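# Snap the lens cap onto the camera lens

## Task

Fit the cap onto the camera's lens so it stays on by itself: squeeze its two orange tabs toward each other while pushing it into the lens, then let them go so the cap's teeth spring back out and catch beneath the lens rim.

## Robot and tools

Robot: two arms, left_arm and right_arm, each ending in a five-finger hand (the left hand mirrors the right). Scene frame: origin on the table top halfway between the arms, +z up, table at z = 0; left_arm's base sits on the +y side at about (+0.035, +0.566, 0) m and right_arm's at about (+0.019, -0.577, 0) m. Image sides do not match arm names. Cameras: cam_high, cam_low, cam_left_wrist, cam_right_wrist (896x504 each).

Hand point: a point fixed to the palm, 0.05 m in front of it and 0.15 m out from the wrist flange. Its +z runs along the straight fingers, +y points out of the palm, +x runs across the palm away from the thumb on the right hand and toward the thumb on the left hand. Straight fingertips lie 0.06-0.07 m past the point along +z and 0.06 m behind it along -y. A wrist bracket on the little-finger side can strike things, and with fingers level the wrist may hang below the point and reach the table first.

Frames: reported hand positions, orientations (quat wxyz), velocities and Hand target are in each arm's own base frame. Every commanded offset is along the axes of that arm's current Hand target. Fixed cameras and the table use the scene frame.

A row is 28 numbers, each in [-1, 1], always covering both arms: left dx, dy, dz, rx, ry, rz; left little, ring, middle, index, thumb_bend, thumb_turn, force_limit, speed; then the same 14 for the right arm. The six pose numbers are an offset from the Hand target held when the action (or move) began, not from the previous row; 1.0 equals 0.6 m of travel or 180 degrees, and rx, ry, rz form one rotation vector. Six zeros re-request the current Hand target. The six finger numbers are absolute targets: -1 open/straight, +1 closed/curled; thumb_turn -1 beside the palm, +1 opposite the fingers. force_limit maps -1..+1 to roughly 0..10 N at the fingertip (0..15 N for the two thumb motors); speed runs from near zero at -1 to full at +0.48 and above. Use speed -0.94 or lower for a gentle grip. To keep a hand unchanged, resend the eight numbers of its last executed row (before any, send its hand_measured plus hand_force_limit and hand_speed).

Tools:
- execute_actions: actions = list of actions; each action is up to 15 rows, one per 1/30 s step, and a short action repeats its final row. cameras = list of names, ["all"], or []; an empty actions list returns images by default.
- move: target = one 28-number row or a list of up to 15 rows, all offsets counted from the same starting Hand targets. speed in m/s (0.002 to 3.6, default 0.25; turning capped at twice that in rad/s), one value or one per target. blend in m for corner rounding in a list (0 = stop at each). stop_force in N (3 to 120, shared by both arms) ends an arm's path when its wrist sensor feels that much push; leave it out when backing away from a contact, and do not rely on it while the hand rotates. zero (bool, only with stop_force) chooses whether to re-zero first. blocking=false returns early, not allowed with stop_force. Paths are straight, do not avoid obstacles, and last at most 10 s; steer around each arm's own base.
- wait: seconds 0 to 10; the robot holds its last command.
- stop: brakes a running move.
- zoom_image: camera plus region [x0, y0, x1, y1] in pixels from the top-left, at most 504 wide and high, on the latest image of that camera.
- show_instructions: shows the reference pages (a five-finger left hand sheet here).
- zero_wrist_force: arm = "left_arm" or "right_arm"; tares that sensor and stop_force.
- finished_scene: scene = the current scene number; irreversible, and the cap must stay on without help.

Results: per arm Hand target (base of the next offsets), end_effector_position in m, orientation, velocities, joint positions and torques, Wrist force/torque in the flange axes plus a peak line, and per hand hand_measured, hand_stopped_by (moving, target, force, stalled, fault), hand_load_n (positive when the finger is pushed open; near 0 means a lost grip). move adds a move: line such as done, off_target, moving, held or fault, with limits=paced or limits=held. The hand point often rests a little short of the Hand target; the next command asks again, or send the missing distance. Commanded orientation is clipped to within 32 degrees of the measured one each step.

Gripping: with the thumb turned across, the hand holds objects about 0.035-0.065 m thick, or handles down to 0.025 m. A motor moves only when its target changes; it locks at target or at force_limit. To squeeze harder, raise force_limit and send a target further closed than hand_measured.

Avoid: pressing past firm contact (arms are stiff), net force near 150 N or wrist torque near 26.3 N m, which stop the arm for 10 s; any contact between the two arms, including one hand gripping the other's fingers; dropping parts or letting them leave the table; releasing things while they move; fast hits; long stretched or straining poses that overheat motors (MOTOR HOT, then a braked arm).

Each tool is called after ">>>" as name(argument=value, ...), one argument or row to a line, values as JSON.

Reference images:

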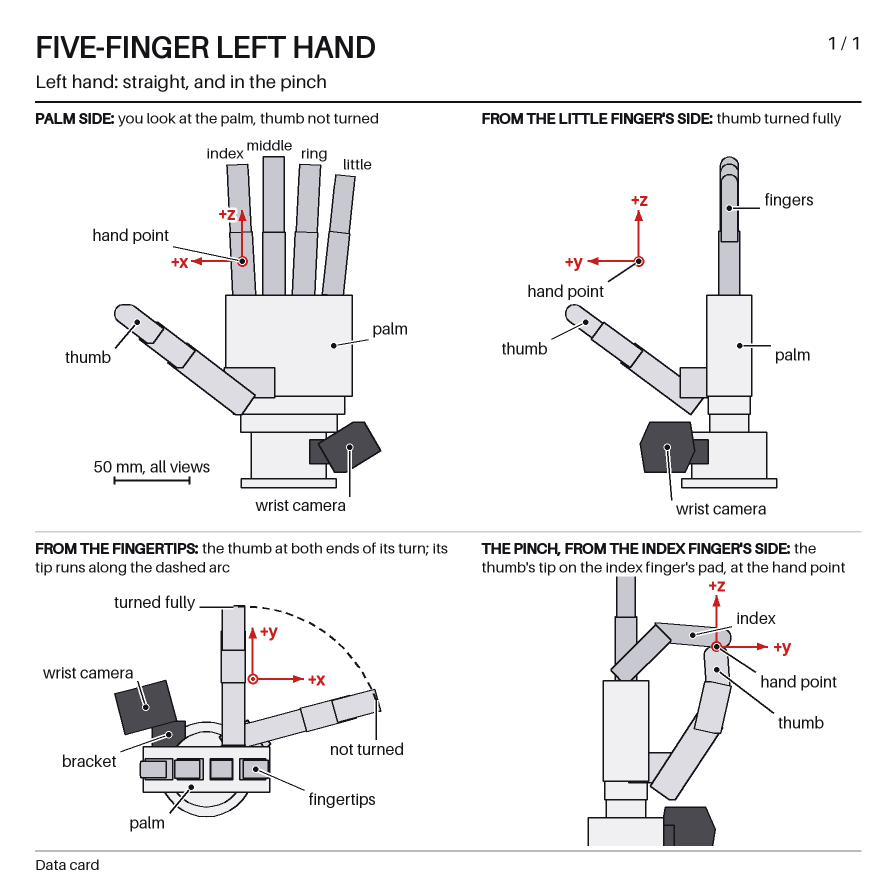

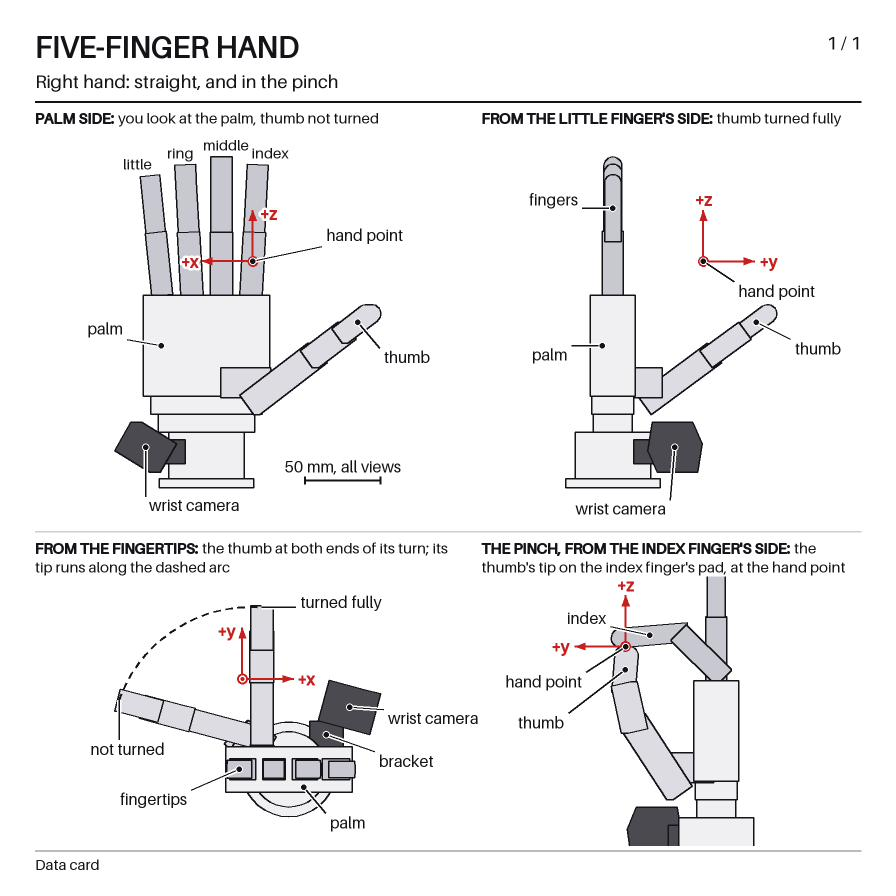

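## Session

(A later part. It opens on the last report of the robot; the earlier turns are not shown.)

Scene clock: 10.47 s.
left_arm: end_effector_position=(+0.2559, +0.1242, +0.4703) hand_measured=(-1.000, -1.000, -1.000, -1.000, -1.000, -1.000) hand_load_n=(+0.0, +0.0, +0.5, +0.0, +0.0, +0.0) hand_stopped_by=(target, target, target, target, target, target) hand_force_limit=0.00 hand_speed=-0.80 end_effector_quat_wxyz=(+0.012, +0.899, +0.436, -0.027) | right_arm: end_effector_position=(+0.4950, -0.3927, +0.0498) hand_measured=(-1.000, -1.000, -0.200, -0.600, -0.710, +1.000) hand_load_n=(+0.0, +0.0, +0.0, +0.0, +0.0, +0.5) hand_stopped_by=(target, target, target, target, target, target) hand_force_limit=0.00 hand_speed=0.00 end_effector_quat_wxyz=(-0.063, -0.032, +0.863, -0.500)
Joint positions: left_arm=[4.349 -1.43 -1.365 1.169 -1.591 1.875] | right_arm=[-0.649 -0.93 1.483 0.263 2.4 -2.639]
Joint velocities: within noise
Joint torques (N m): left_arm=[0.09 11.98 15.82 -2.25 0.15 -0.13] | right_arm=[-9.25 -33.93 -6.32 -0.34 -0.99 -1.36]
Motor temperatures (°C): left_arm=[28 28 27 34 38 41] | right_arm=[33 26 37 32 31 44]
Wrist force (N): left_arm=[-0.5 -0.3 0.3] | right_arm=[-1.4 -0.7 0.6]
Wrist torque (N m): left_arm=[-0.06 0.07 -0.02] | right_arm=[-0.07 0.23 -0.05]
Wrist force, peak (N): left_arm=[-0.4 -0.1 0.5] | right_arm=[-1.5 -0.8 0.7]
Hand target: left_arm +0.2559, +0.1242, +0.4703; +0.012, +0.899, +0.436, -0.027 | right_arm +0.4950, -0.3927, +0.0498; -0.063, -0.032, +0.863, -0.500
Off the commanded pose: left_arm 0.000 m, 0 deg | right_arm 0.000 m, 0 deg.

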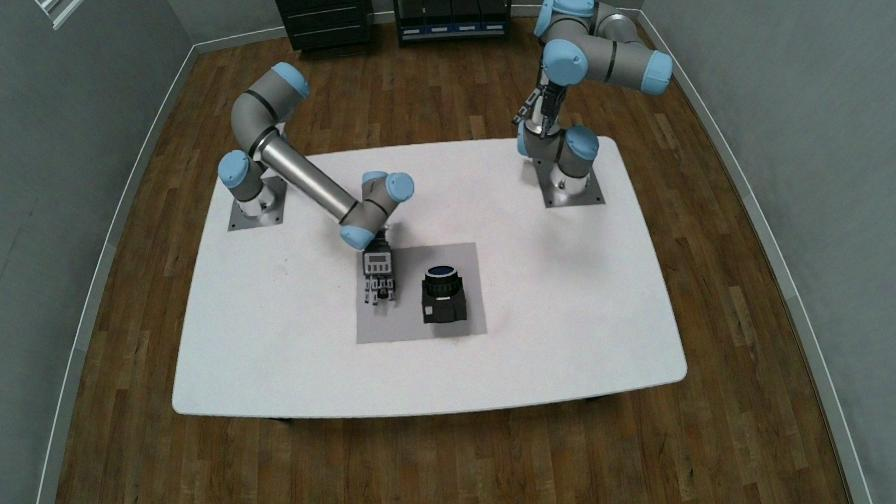

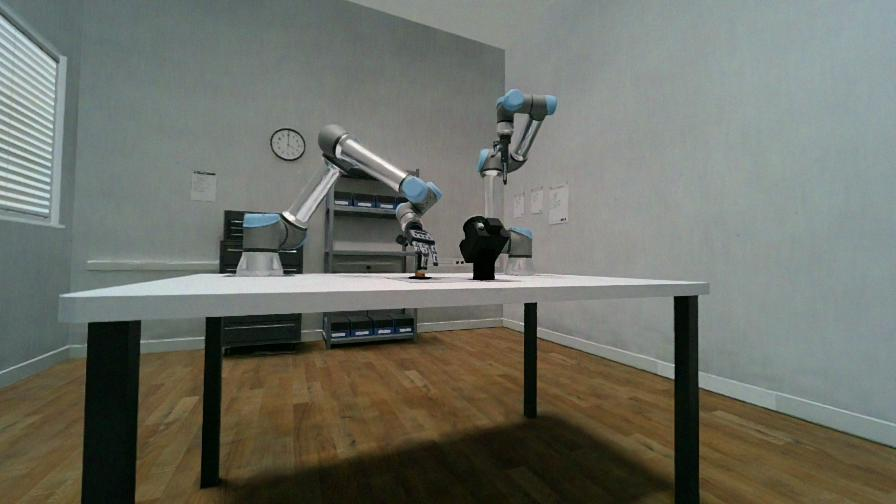

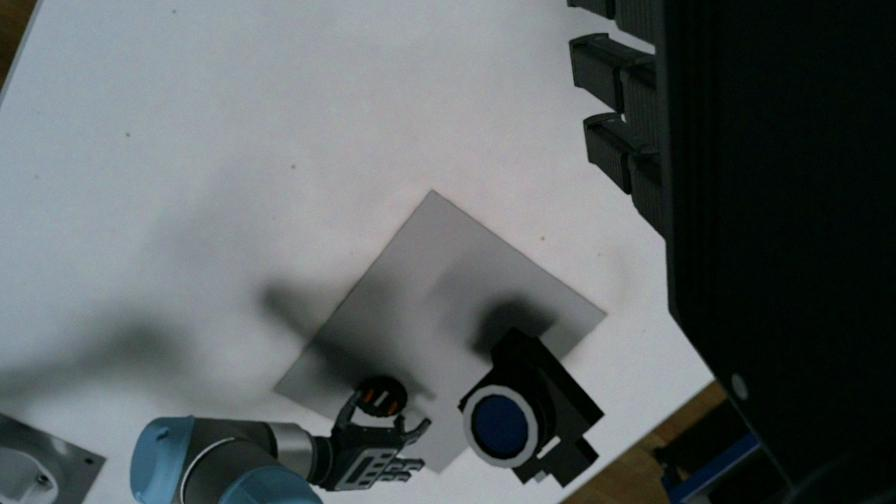

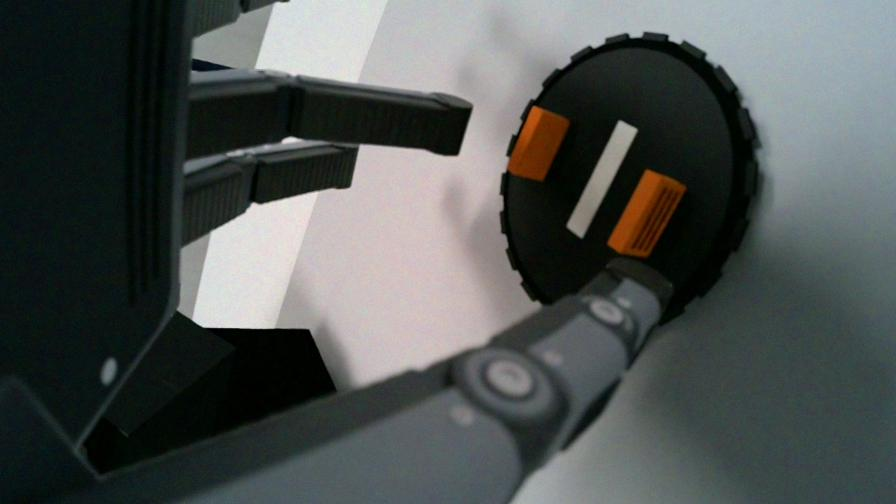

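>>> move(
  target=[0,0,0,0,0,0,-1,-1,-1,-1,-1,-1,0,-0.8, 0.0109,0.01615,0.00876,0,0,0,-1,-1,-0.2,-0.6,-0.71,1,0,0],
  speed=0.06,
  cameras=["all"],
)

>>> zoom_image(
  camera="cam_high",
  region=[350, 250, 410, 310],
)

>>> zoom_image(
  camera="cam_low",
  region=[390, 240, 450, 290],
)

>>> zoom_image(
  camera="cam_left_wrist",
  region=[330, 350, 430, 450],
)

Scene clock: 13.73 s.
left_arm: end_effector_position=(+0.2559, +0.1242, +0.4703) hand_measured=(-1.000, -1.000, -1.000, -1.000, -1.000, -1.000) hand_load_n=(+0.0, +0.0, +0.0, -0.5, +0.0, +0.0) hand_stopped_by=(target, target, target, target, target, target) hand_force_limit=0.00 hand_speed=-0.80 end_effector_quat_wxyz=(+0.012, +0.899, +0.436, -0.027) | right_arm: end_effector_position=(+0.4869, -0.3924, +0.0398) hand_measured=(-1.000, -1.000, -0.200, -0.600, -0.710, +1.000) hand_load_n=(+0.0, +0.0, +0.0, +0.0, +0.0, +0.0) hand_stopped_by=(target, target, target, target, target, target) hand_force_limit=0.00 hand_speed=0.00 end_effector_quat_wxyz=(-0.063, -0.032, +0.863, -0.500) end_effector_velocity=(+0.001, +0.000, +0.001) end_effector_angular_velocity=(+0.001, +0.001, +0.002)
Joint positions: left_arm=[4.349 -1.43 -1.365 1.169 -1.591 1.875] | right_arm=[-0.659 -0.935 1.52 0.223 2.394 -2.649]
Joint velocities: left_arm=[within noise] | right_arm=[0.001 0 -0.005 0.006 -0.001 -0.001]
Joint torques (N m): left_arm=[0.08 12.46 15.96 -2.26 0.27 -0.11] | right_arm=[4.82 -43.93 -24.36 2.58 0.33 0.32]
Wrist force (N): left_arm=[-0.2 -0.1 0.2] | right_arm=[-1.3 -0.9 0.9]
Wrist torque (N m): left_arm=[-0.02 0.03 0.00] | right_arm=[-0.11 0.21 0.03]
Wrist force, peak (N): left_arm=[-0.6 0.2 0.4] | right_arm=[-1.4 -1.1 0.8]
Hand target: left_arm +0.2559, +0.1242, +0.4703; +0.012, +0.899, +0.436, -0.027 | right_arm +0.4870, -0.3923, +0.0398; -0.063, -0.032, +0.863, -0.500
Off the commanded pose: left_arm 0.000 m, 0 deg | right_arm 0.000 m, 0 deg.
move: done

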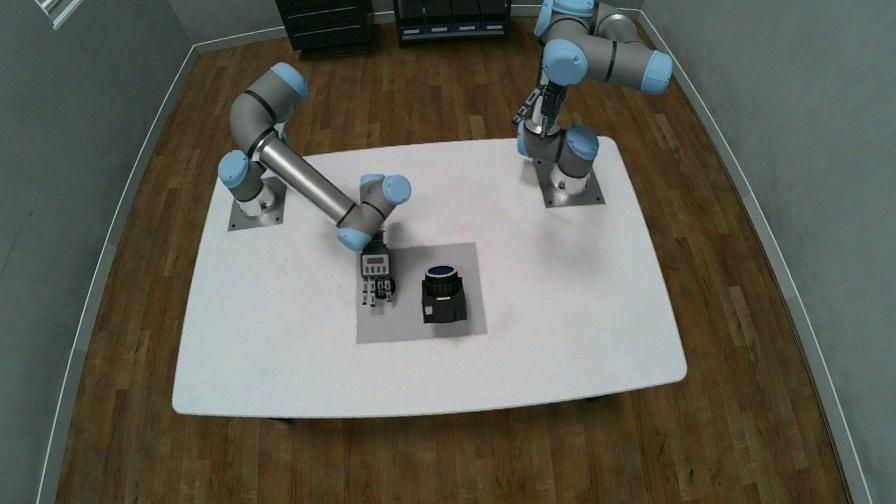

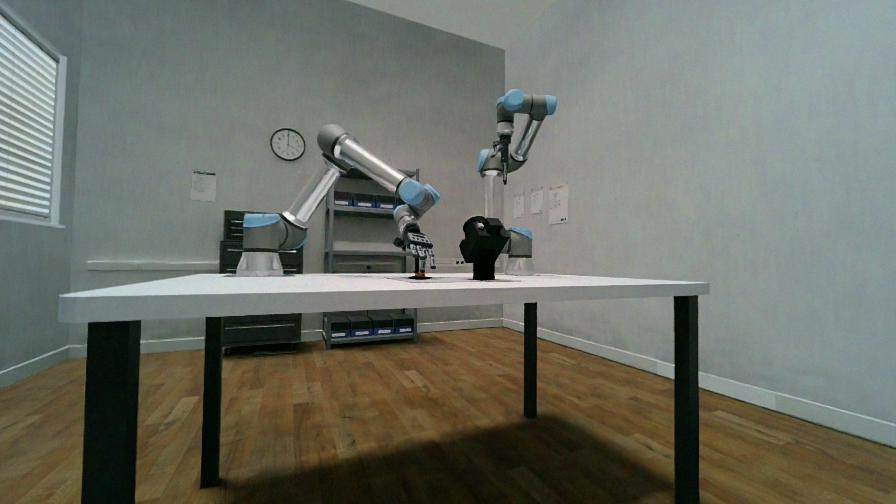

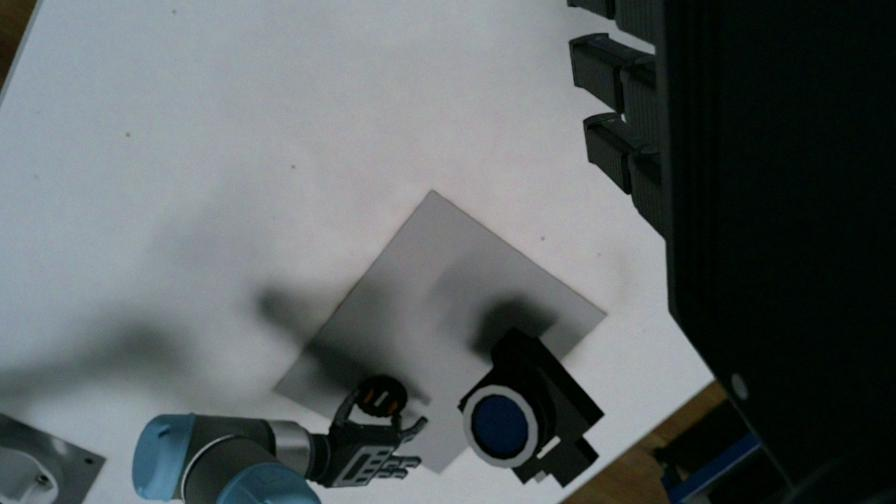

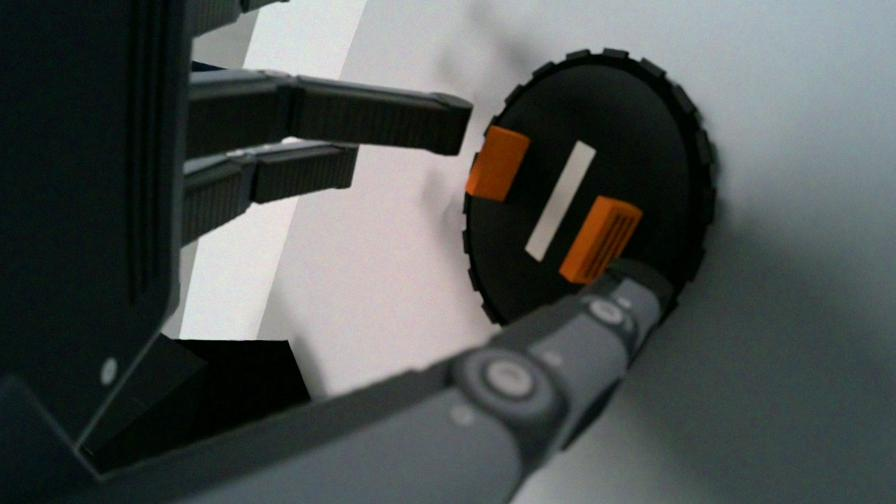

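Scaled by 8.400 from the camera's 896x504 image, which has a finer 1280x720 frame.

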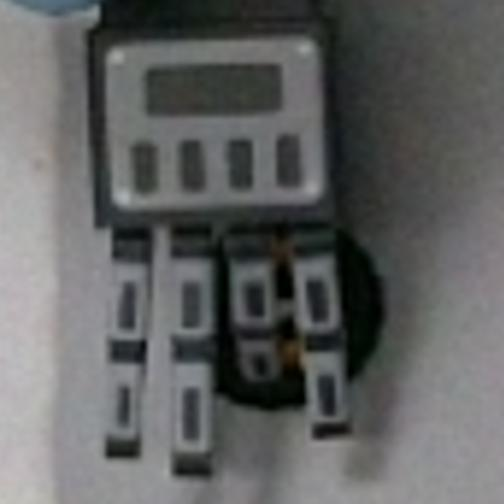

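Scaled by 8.400 from the camera's 896x504 image, which has a finer 1280x720 frame.

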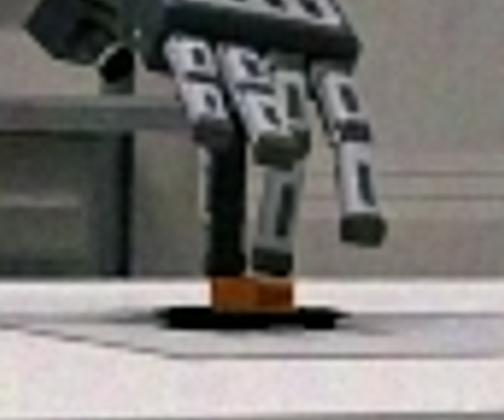

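Scaled by 5.040 from the camera's 896x504 image, which has a finer 1280x720 frame.

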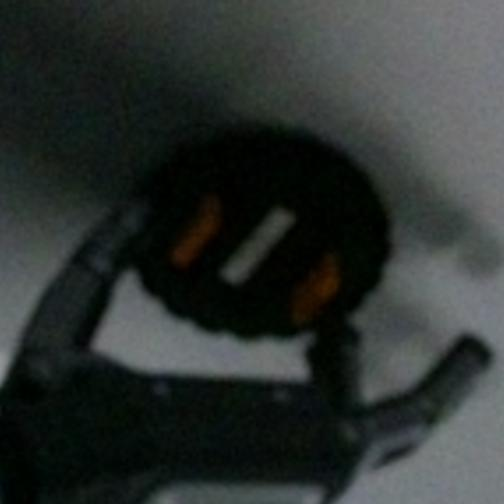

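>>> move(
  target=[0.21,-0.2133,0.2448,-0.146,0.1102,0.0084,-1,-1,-1,-1,-1,-1,0,-0.8, 0,0,0,0,0,0,-1,-1,-0.2,-0.6,-0.71,1,0,0],
  speed=0.25,
  cameras=["cam_left_wrist","cam_high","cam_right_wrist"],
)

Scene clock: 17.67 s.
left_arm: end_effector_position=(+0.2278, +0.2957, +0.3166) hand_measured=(-1.000, -1.000, -1.000, -1.000, -1.000, -1.000) hand_load_n=(+0.0, +0.0, +0.0, +0.0, +0.0, +0.0) hand_stopped_by=(target, target, target, target, target, target) hand_force_limit=0.00 hand_speed=-0.80 end_effector_quat_wxyz=(+0.141, +0.870, +0.415, +0.226) | right_arm: end_effector_position=(+0.4870, -0.3923, +0.0398) hand_measured=(-1.000, -1.000, -0.200, -0.600, -0.710, +1.000) hand_load_n=(+0.0, +0.0, +0.0, +0.0, +0.0, +0.0) hand_stopped_by=(target, target, target, target, target, target) hand_force_limit=0.00 hand_speed=0.00 end_effector_quat_wxyz=(-0.063, -0.032, +0.863, -0.500)
Joint positions: left_arm=[5 -1.615 -1.819 1.634 -1.078 2.598] | right_arm=[-0.659 -0.935 1.52 0.223 2.394 -2.649]
Joint torques (N m): left_arm=[7.54 7.14 11.4 -1.09 2.28 2.22] | right_arm=[9.03 -33.34 -22.85 1.57 3.19 1.45]
Wrist force (N): left_arm=[0.7 3.0 0.3] | right_arm=[-1.1 -0.8 0.6]
Wrist torque (N m): left_arm=[0.38 -0.08 -0.06] | right_arm=[-0.08 0.18 0.05]
Wrist force, peak (N): left_arm=[0.7 3.0 0.3] | right_arm=[-1.5 -0.7 0.9]
Hand target: left_arm +0.2278, +0.2957, +0.3165; +0.141, +0.870, +0.414, +0.226 | right_arm +0.4870, -0.3923, +0.0398; -0.063, -0.032, +0.863, -0.500
Off the commanded pose: left_arm 0.000 m, 0 deg | right_arm 0.000 m, 0 deg.
move: done
Images, in order (width x height): cam_high 896x504, cam_left_wrist 896x504, cam_right_wrist 896x504.

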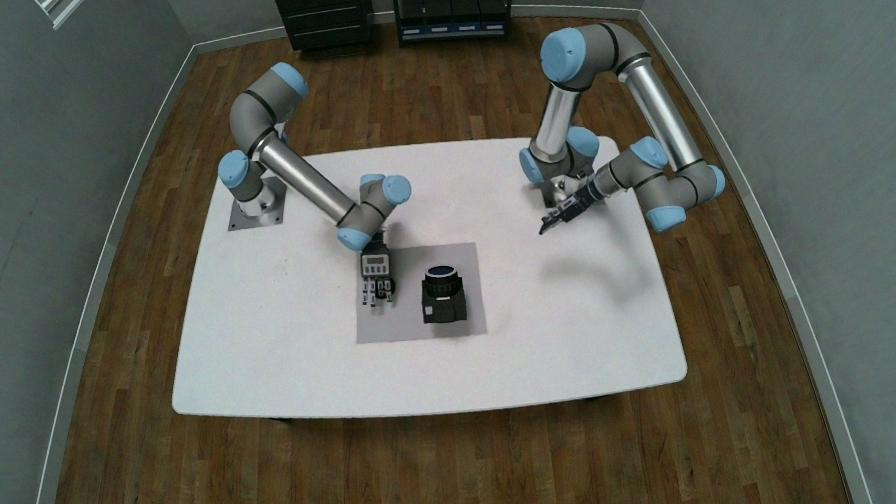

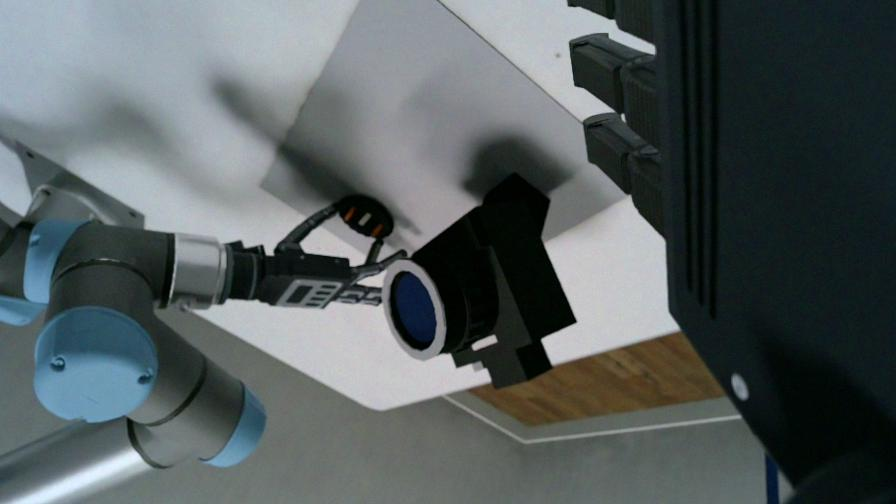

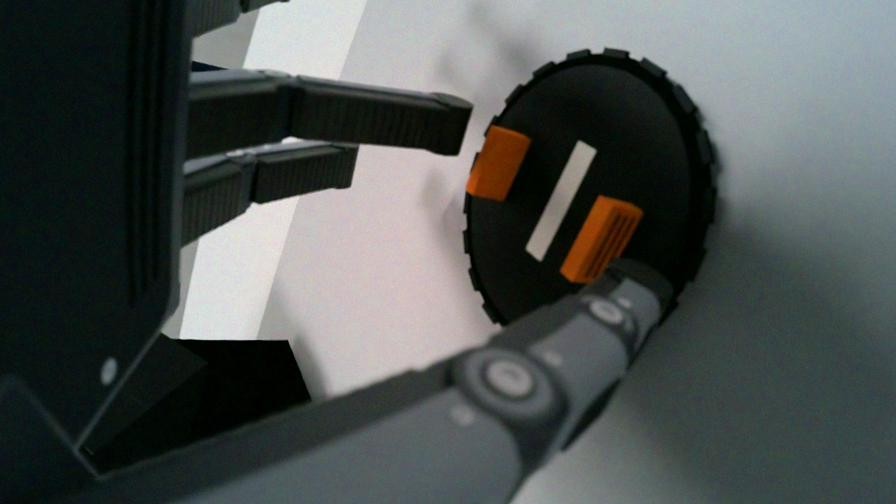

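>>> zoom_image(
  camera="cam_left_wrist",
  region=[300, 170, 430, 290],
)

Scaled by 3.877 from the camera's 896x504 image, which has a finer 1280x720 frame.

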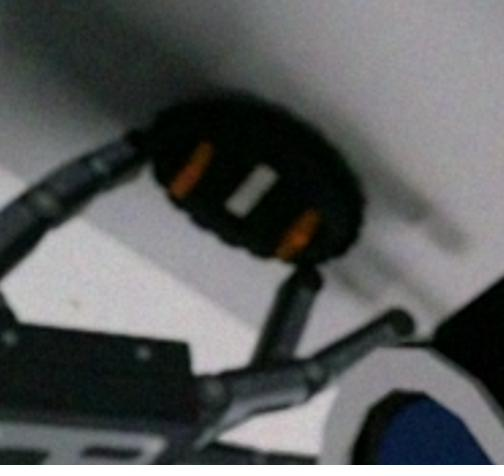

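>>> move(
  target=[0,0,0,0,0,0,-1,-1,-1,-1,-1,-1,0,-0.8, -0.0001,-0.0029,0.0118,0,0,0,-1,-1,-0.2,-0.6,-0.71,1,0,0],
  speed=0.05,
  cameras=["all"],
)

>>> zoom_image(
  camera="cam_high",
  region=[350, 250, 410, 310],
)

>>> zoom_image(
  camera="cam_low",
  region=[390, 240, 450, 290],
)

>>> zoom_image(
  camera="cam_left_wrist",
  region=[310, 180, 410, 280],
)

>>> zoom_image(
  camera="cam_right_wrist",
  region=[420, 60, 740, 340],
)

Scene clock: 19.53 s.
left_arm: end_effector_position=(+0.2278, +0.2957, +0.3165) hand_measured=(-1.000, -1.000, -1.000, -1.000, -1.000, -1.000) hand_load_n=(+0.0, +0.0, +0.0, +0.0, +0.0, +0.0) hand_stopped_by=(target, target, target, target, target, target) hand_force_limit=0.00 hand_speed=-0.80 end_effector_quat_wxyz=(+0.141, +0.870, +0.414, +0.226) | right_arm: end_effector_position=(+0.4867, -0.3995, +0.0378) hand_measured=(-1.000, -1.000, -0.200, -0.600, -0.710, +1.000) hand_load_n=(+0.0, +0.0, +0.0, +0.0, +0.0, +0.0) hand_stopped_by=(target, target, target, target, target, target) hand_force_limit=0.00 hand_speed=0.00 end_effector_quat_wxyz=(-0.063, -0.032, +0.863, -0.500)
Joint positions: left_arm=[5 -1.615 -1.819 1.634 -1.078 2.599] | right_arm=[-0.67 -0.929 1.514 0.215 2.386 -2.661]
Joint torques (N m): left_arm=[10.26 8.53 6.6 0.06 2.23 2.28] | right_arm=[6.07 -44.5 -15 1.7 0.97 0.48]
Wrist force (N): left_arm=[0.7 2.1 0.3] | right_arm=[-1.3 -0.9 0.8]
Wrist torque (N m): left_arm=[0.24 -0.09 -0.03] | right_arm=[-0.10 0.20 0.03]
Wrist force, peak (N): left_arm=[1.1 2.8 0.1] | right_arm=[-1.5 -0.8 0.7]
Hand target: left_arm +0.2278, +0.2957, +0.3165; +0.141, +0.870, +0.414, +0.226 | right_arm +0.4867, -0.3993, +0.0378; -0.063, -0.032, +0.863, -0.500
Off the commanded pose: left_arm 0.000 m, 0 deg | right_arm 0.000 m, 0 deg.
move: done

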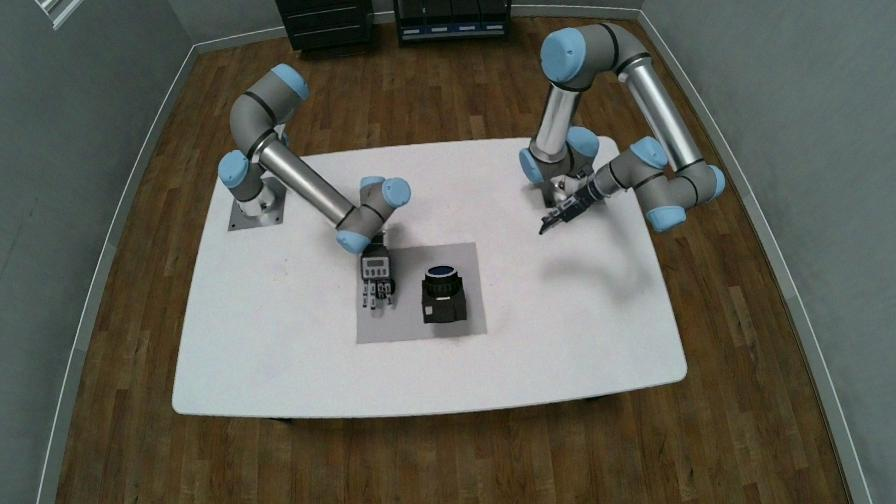

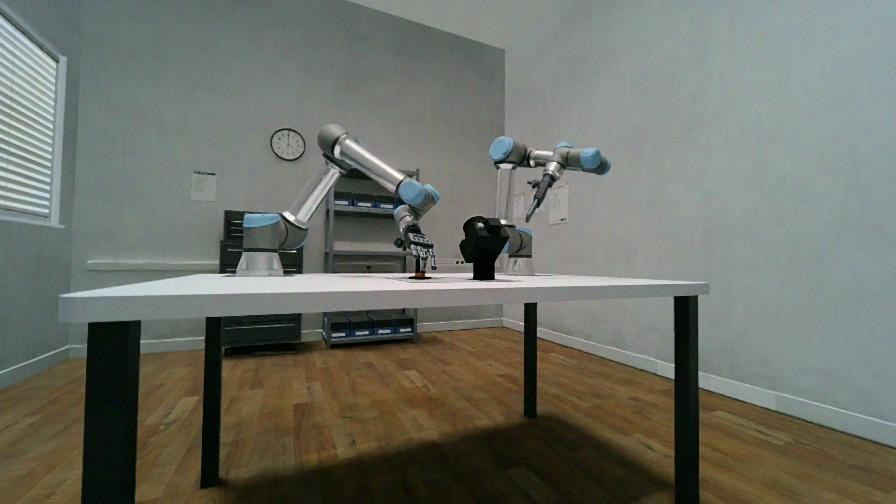

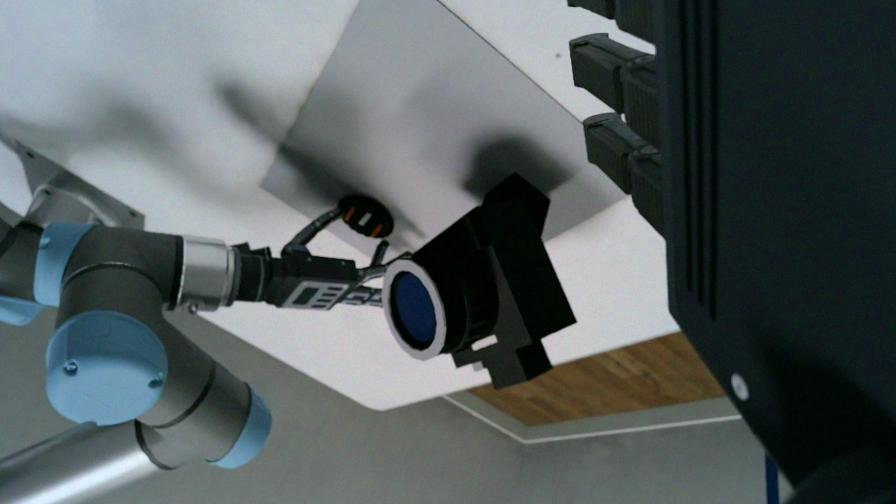

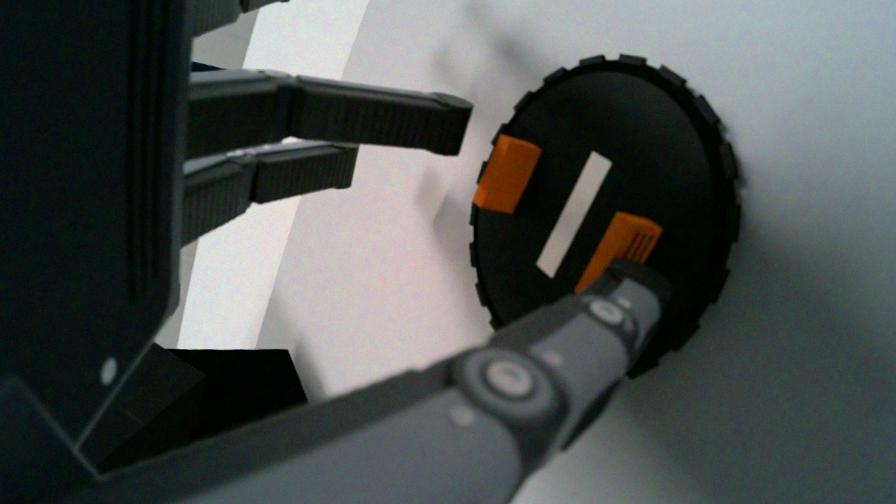

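Scaled by 8.400 from the camera's 896x504 image, which has a finer 1280x720 frame.

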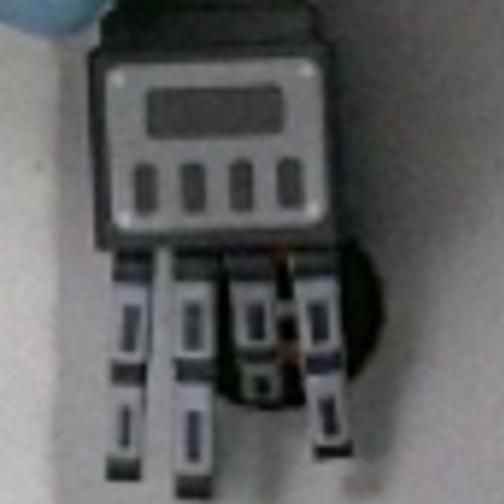

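Scaled by 8.400 from the camera's 896x504 image, which has a finer 1280x720 frame.

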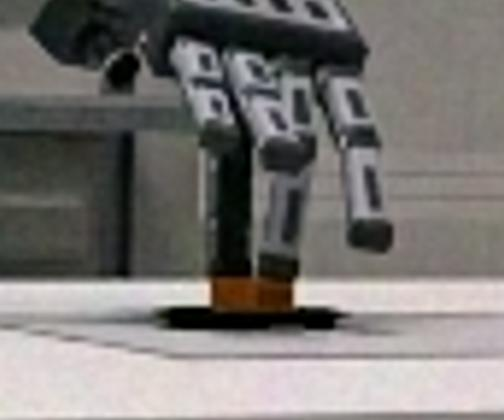

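Scaled by 5.040 from the camera's 896x504 image, which has a finer 1280x720 frame.

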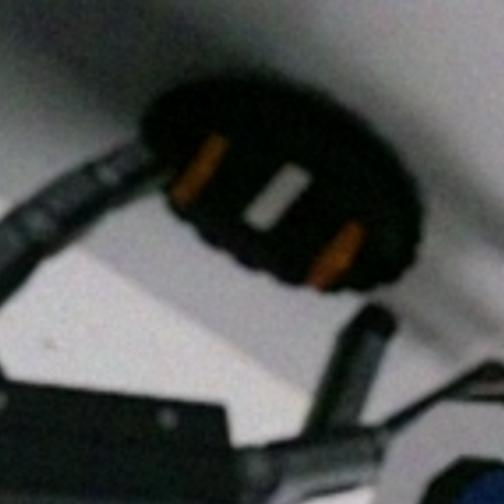

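Scaled by 1.575 from the camera's 896x504 image, which has a finer 1280x720 frame.

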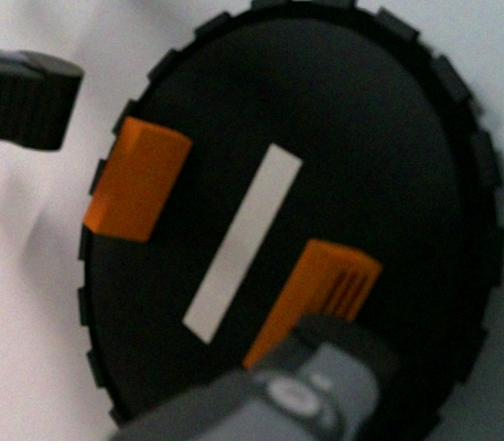

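>>> move(
  target=[0,0,0,0,0,0,-1,-1,-1,-1,-1,-1,0,-0.8, -0.00503,0.01543,0.00893,0,0,0,-1,-1,-0.2,-0.6,-0.71,1,0,0],
  speed=0.04,
  stop_force=5,
  cameras=["all"],
)

>>> zoom_image(
  camera="cam_low",
  region=[390, 240, 450, 290],
)

>>> zoom_image(
  camera="cam_left_wrist",
  region=[310, 180, 410, 280],
)

>>> zoom_image(
  camera="cam_right_wrist",
  region=[420, 60, 740, 340],
)

Scene clock: 21.57 s.
left_arm: end_effector_position=(+0.2278, +0.2957, +0.3165) hand_measured=(-1.000, -1.000, -1.000, -1.000, -1.000, -1.000) hand_load_n=(+0.0, +0.0, +0.0, +0.0, +0.0, +0.0) hand_stopped_by=(target, target, target, target, target, target) hand_force_limit=0.00 hand_speed=-0.80 end_effector_quat_wxyz=(+0.141, +0.870, +0.414, +0.226) | right_arm: end_effector_position=(+0.4878, -0.3994, +0.0299) hand_measured=(-1.000, -1.000, -0.200, -0.600, -0.710, +1.000) hand_load_n=(+0.0, -0.5, +0.0, +0.0, -1.0, -0.5) hand_stopped_by=(target, target, target, target, target, target) hand_force_limit=0.00 hand_speed=0.00 end_effector_quat_wxyz=(-0.063, -0.032, +0.863, -0.500)
Joint positions: left_arm=[5 -1.615 -1.819 1.634 -1.078 2.599] | right_arm=[-0.668 -0.916 1.516 0.201 2.387 -2.659]
Joint torques (N m): left_arm=[10.03 8.75 7.04 0.04 2.2 2.2] | right_arm=[-9.91 -36.09 -22.98 -0.52 -1.61 -1.07]
Wrist force (N): left_arm=[1.0 2.8 0.1] | right_arm=[-0.7 -4.5 -2.1]
Wrist torque (N m): left_arm=[0.36 -0.14 -0.04] | right_arm=[-0.29 0.22 -0.10]
Wrist force, peak (N): left_arm=[1.2 3.0 0.0] | right_arm=[0.4 -16.4 -12.8]
Hand target: left_arm +0.2278, +0.2957, +0.3165; +0.141, +0.870, +0.414, +0.226 | right_arm +0.4878, -0.3994, +0.0298; -0.063, -0.032, +0.863, -0.500 (not the last commanded pose)
Off the commanded pose: left_arm 0.000 m, 0 deg | right_arm 0.003 m, 0 deg.
move: contact (right_arm)

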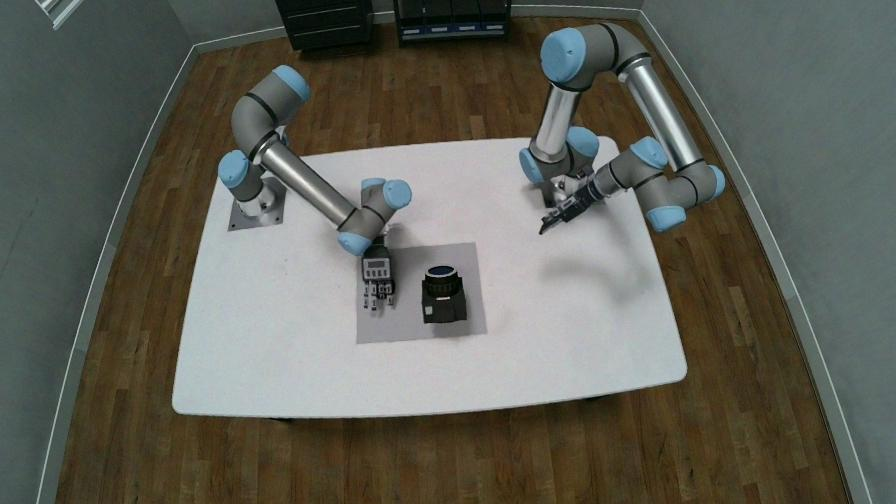

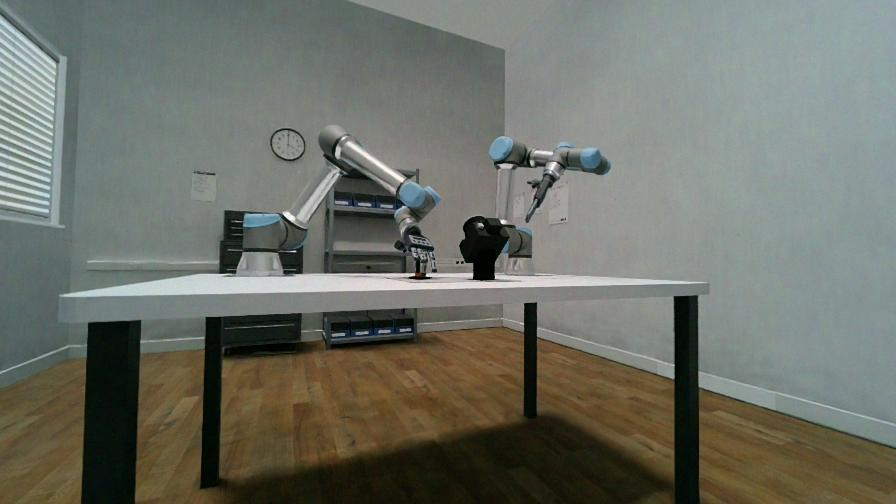

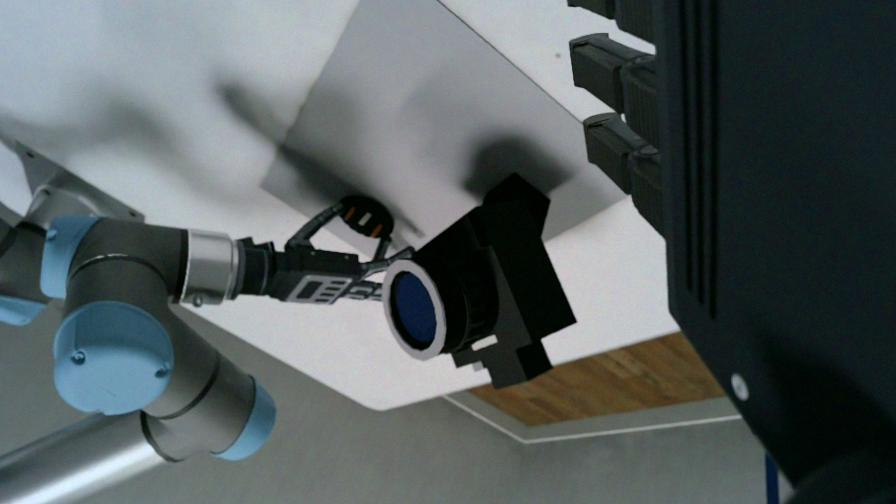

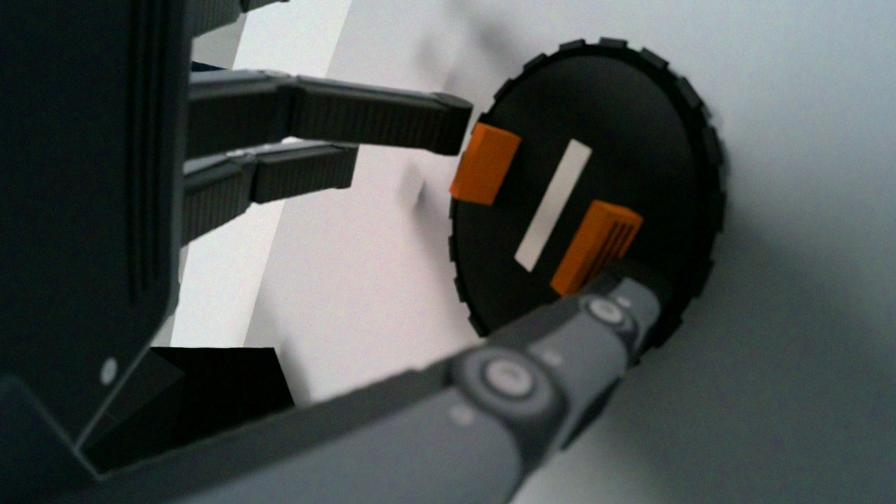

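Scaled by 8.400 from the camera's 896x504 image, which has a finer 1280x720 frame.

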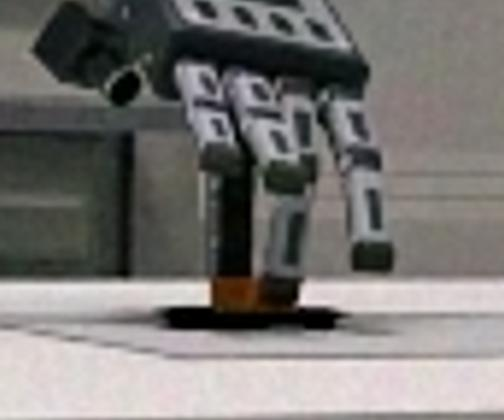

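Scaled by 5.040 from the camera's 896x504 image, which has a finer 1280x720 frame.

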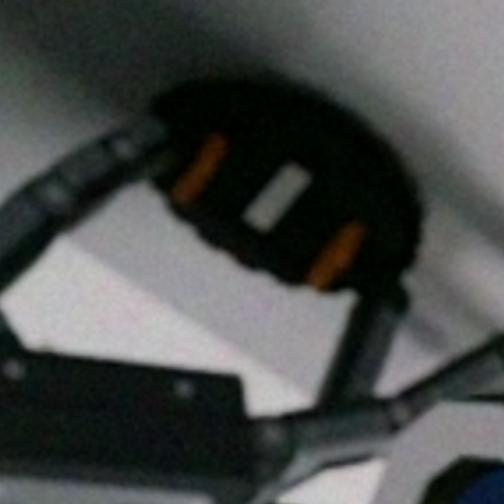

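Scaled by 1.575 from the camera's 896x504 image, which has a finer 1280x720 frame.

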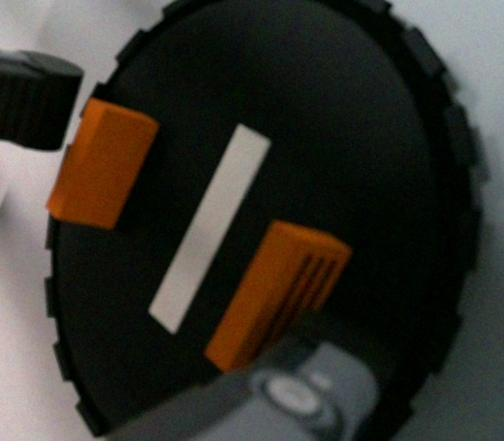

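>>> move(
  target=[0,0,0,0,0,0,-1,-1,-1,-1,-1,-1,0,-0.8, 0.0006,-0.0036,-0.0021,0,0,0,-1,-1,-0.2,-0.6,-0.71,1,0,0],
  speed=0.02,
)

>>> execute_actions(
  actions=[
    [[0,0,0,0,0,0,-1,-1,-1,-1,-1,-1,0,-0.8, 0,0,0,0,0,0,-1,-1,0.2,-0.6,-0.55,1,-0.7,-0.9]],
    [[0,0,0,0,0,0,-1,-1,-1,-1,-1,-1,0,-0.8, 0,0,0,0,0,0,-1,-1,0.2,-0.6,-0.55,1,-0.7,-0.9]],
    [[0,0,0,0,0,0,-1,-1,-1,-1,-1,-1,0,-0.8, 0,0,0,0,0,0,-1,-1,0.2,-0.6,-0.55,1,-0.7,-0.9]],
  ],
  cameras=["cam_right_wrist","cam_left_wrist"],
)

Scene clock: 22.67 s.
left_arm: end_effector_position=(+0.2278, +0.2957, +0.3165) hand_measured=(-1.000, -1.000, -1.000, -1.000, -1.000, -1.000) hand_load_n=(+0.0, +0.0, +0.0, +0.0, +0.0, +0.0) hand_stopped_by=(target, target, target, target, target, target) hand_force_limit=0.00 hand_speed=-0.80 end_effector_quat_wxyz=(+0.141, +0.870, +0.414, +0.226) | right_arm: end_effector_position=(+0.4877, -0.3994, +0.0324) hand_measured=(-1.000, -1.000, -0.200, -0.600, -0.710, +1.000) hand_load_n=(-0.5, +0.0, +0.0, +0.0, +0.0, +0.0) hand_stopped_by=(target, target, target, target, target, target) hand_force_limit=0.00 hand_speed=0.00 end_effector_quat_wxyz=(-0.063, -0.032, +0.863, -0.500)
Joint positions: left_arm=[5 -1.615 -1.819 1.634 -1.078 2.599] | right_arm=[-0.668 -0.92 1.514 0.206 2.387 -2.659]
Joint torques (N m): left_arm=[10.03 9.37 7.01 0.1 2.2 2.27] | right_arm=[-6.69 -43.63 -20.57 1.33 -0.12 -0.27]
Wrist force (N): left_arm=[0.7 2.6 0.2] | right_arm=[-1.3 -0.7 0.8]
Wrist torque (N m): left_arm=[0.32 -0.10 -0.05] | right_arm=[-0.07 0.20 -0.05]
Wrist force, peak (N): left_arm=[1.0 2.7 0.3] | right_arm=[-0.7 -4.7 -2.1]
Hand target: left_arm +0.2278, +0.2957, +0.3165; +0.141, +0.870, +0.414, +0.226 | right_arm +0.4878, -0.3994, +0.0324; -0.063, -0.032, +0.863, -0.500
Off the commanded pose: left_arm 0.000 m, 0 deg | right_arm 0.000 m, 0 deg.
move: done

Scene clock: 24.37 s.
left_arm: end_effector_position=(+0.2278, +0.2957, +0.3165) hand_measured=(-1.000, -1.000, -1.000, -1.000, -1.000, -1.000) hand_load_n=(+0.0, +0.0, +0.0, +0.0, +0.0, +0.0) hand_stopped_by=(target, target, target, target, target, target) hand_force_limit=0.00 hand_speed=-0.80 end_effector_quat_wxyz=(+0.141, +0.870, +0.414, +0.226) | right_arm: end_effector_position=(+0.4877, -0.3994, +0.0324) hand_measured=(-1.000, -1.000, -0.072, -0.600, -0.646, +1.000) hand_load_n=(+0.0, +0.0, +2.5, +0.0, +2.5, +0.5) hand_stopped_by=(target, target, force, target, force, target) hand_force_limit=-0.70 hand_speed=-0.90 end_effector_quat_wxyz=(-0.063, -0.032, +0.863, -0.500)
Joint positions: left_arm=[5 -1.615 -1.819 1.634 -1.078 2.599] | right_arm=[-0.668 -0.92 1.514 0.206 2.387 -2.659]
Joint torques (N m): left_arm=[10.3 8.94 6.3 0.24 2.18 2.29] | right_arm=[5.13 -34.15 -9.1 -0.55 2.56 0.82]
Wrist force (N): left_arm=[1.0 2.3 0.3] | right_arm=[-1.3 -0.9 0.8]
Wrist torque (N m): left_arm=[0.28 -0.13 -0.01] | right_arm=[-0.10 0.21 -0.06]
Wrist force, peak (N): left_arm=[1.0 2.8 0.6] | right_arm=[-1.6 -1.0 0.7]
Hand target: left_arm +0.2278, +0.2957, +0.3165; +0.141, +0.870, +0.414, +0.226 | right_arm +0.4878, -0.3994, +0.0324; -0.063, -0.032, +0.863, -0.500
Off the commanded pose: left_arm 0.000 m, 0 deg | right_arm 0.000 m, 0 deg.
Step readings (end_effector_position of left_arm | right_arm):
0: (+0.2278, +0.2957, +0.3165) | (+0.4877, -0.3994, +0.0324)
1: (+0.2278, +0.2957, +0.3165) | (+0.4877, -0.3994, +0.0324)
2: (+0.2278, +0.2957, +0.3165) | (+0.4877, -0.3994, +0.0324)
4: (+0.2278, +0.2957, +0.3165) | (+0.4877, -0.3994, +0.0324)
8: (+0.2278, +0.2957, +0.3165) | (+0.4878, -0.3994, +0.0324)
15: (+0.2278, +0.2957, +0.3165) | (+0.4878, -0.3994, +0.0324)
16: (+0.2278, +0.2957, +0.3165) | (+0.4878, -0.3994, +0.0324)
17: (+0.2278, +0.2957, +0.3165) | (+0.4878, -0.3994, +0.0324)
19: (+0.2278, +0.2957, +0.3165) | (+0.4878, -0.3994, +0.0324)
23: (+0.2278, +0.2957, +0.3165) | (+0.4878, -0.3994, +0.0324)
30: (+0.2278, +0.2957, +0.3165) | (+0.4878, -0.3994, +0.0324)
31: (+0.2278, +0.2957, +0.3165) | (+0.4878, -0.3994, +0.0324)
32: (+0.2278, +0.2957, +0.3165) | (+0.4878, -0.3994, +0.0324)
34: (+0.2278, +0.2957, +0.3165) | (+0.4878, -0.3994, +0.0324)
38: (+0.2278, +0.2957, +0.3165) | (+0.4877, -0.3994, +0.0324)
45: (+0.2278, +0.2957, +0.3165) | (+0.4877, -0.3994, +0.0324)
Images, in order (width x height): cam_left_wrist 896x504, cam_right_wrist 896x504.

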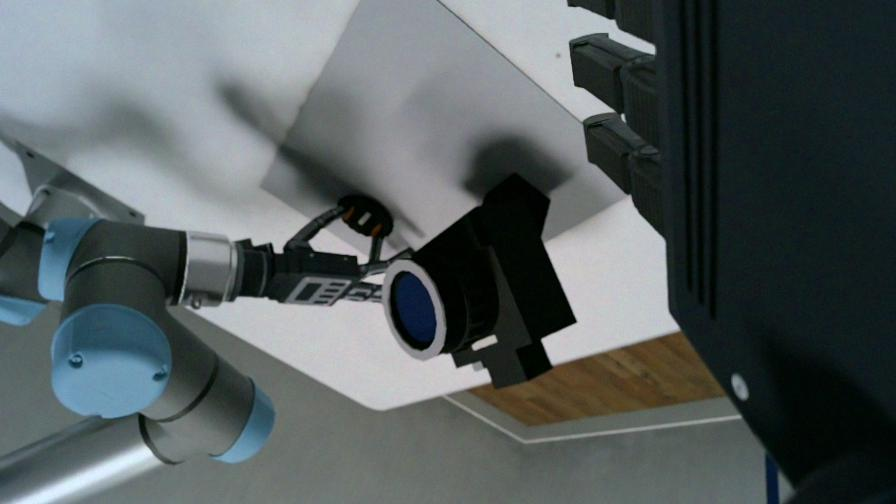

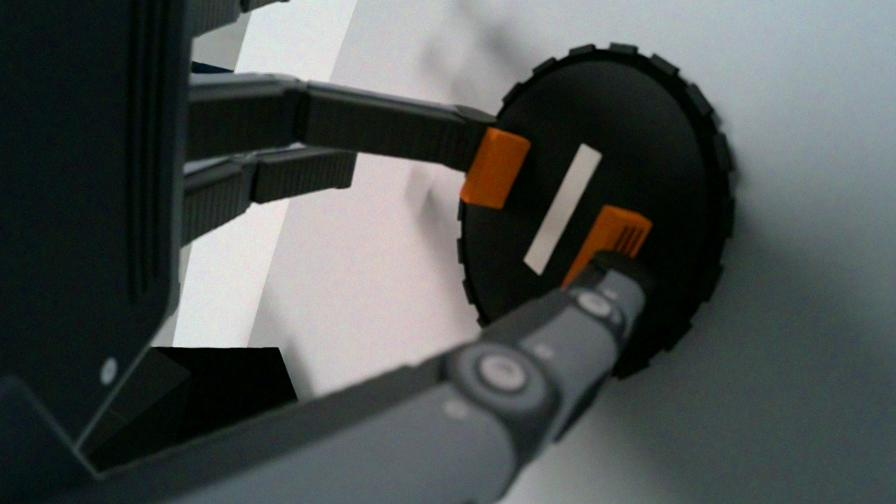

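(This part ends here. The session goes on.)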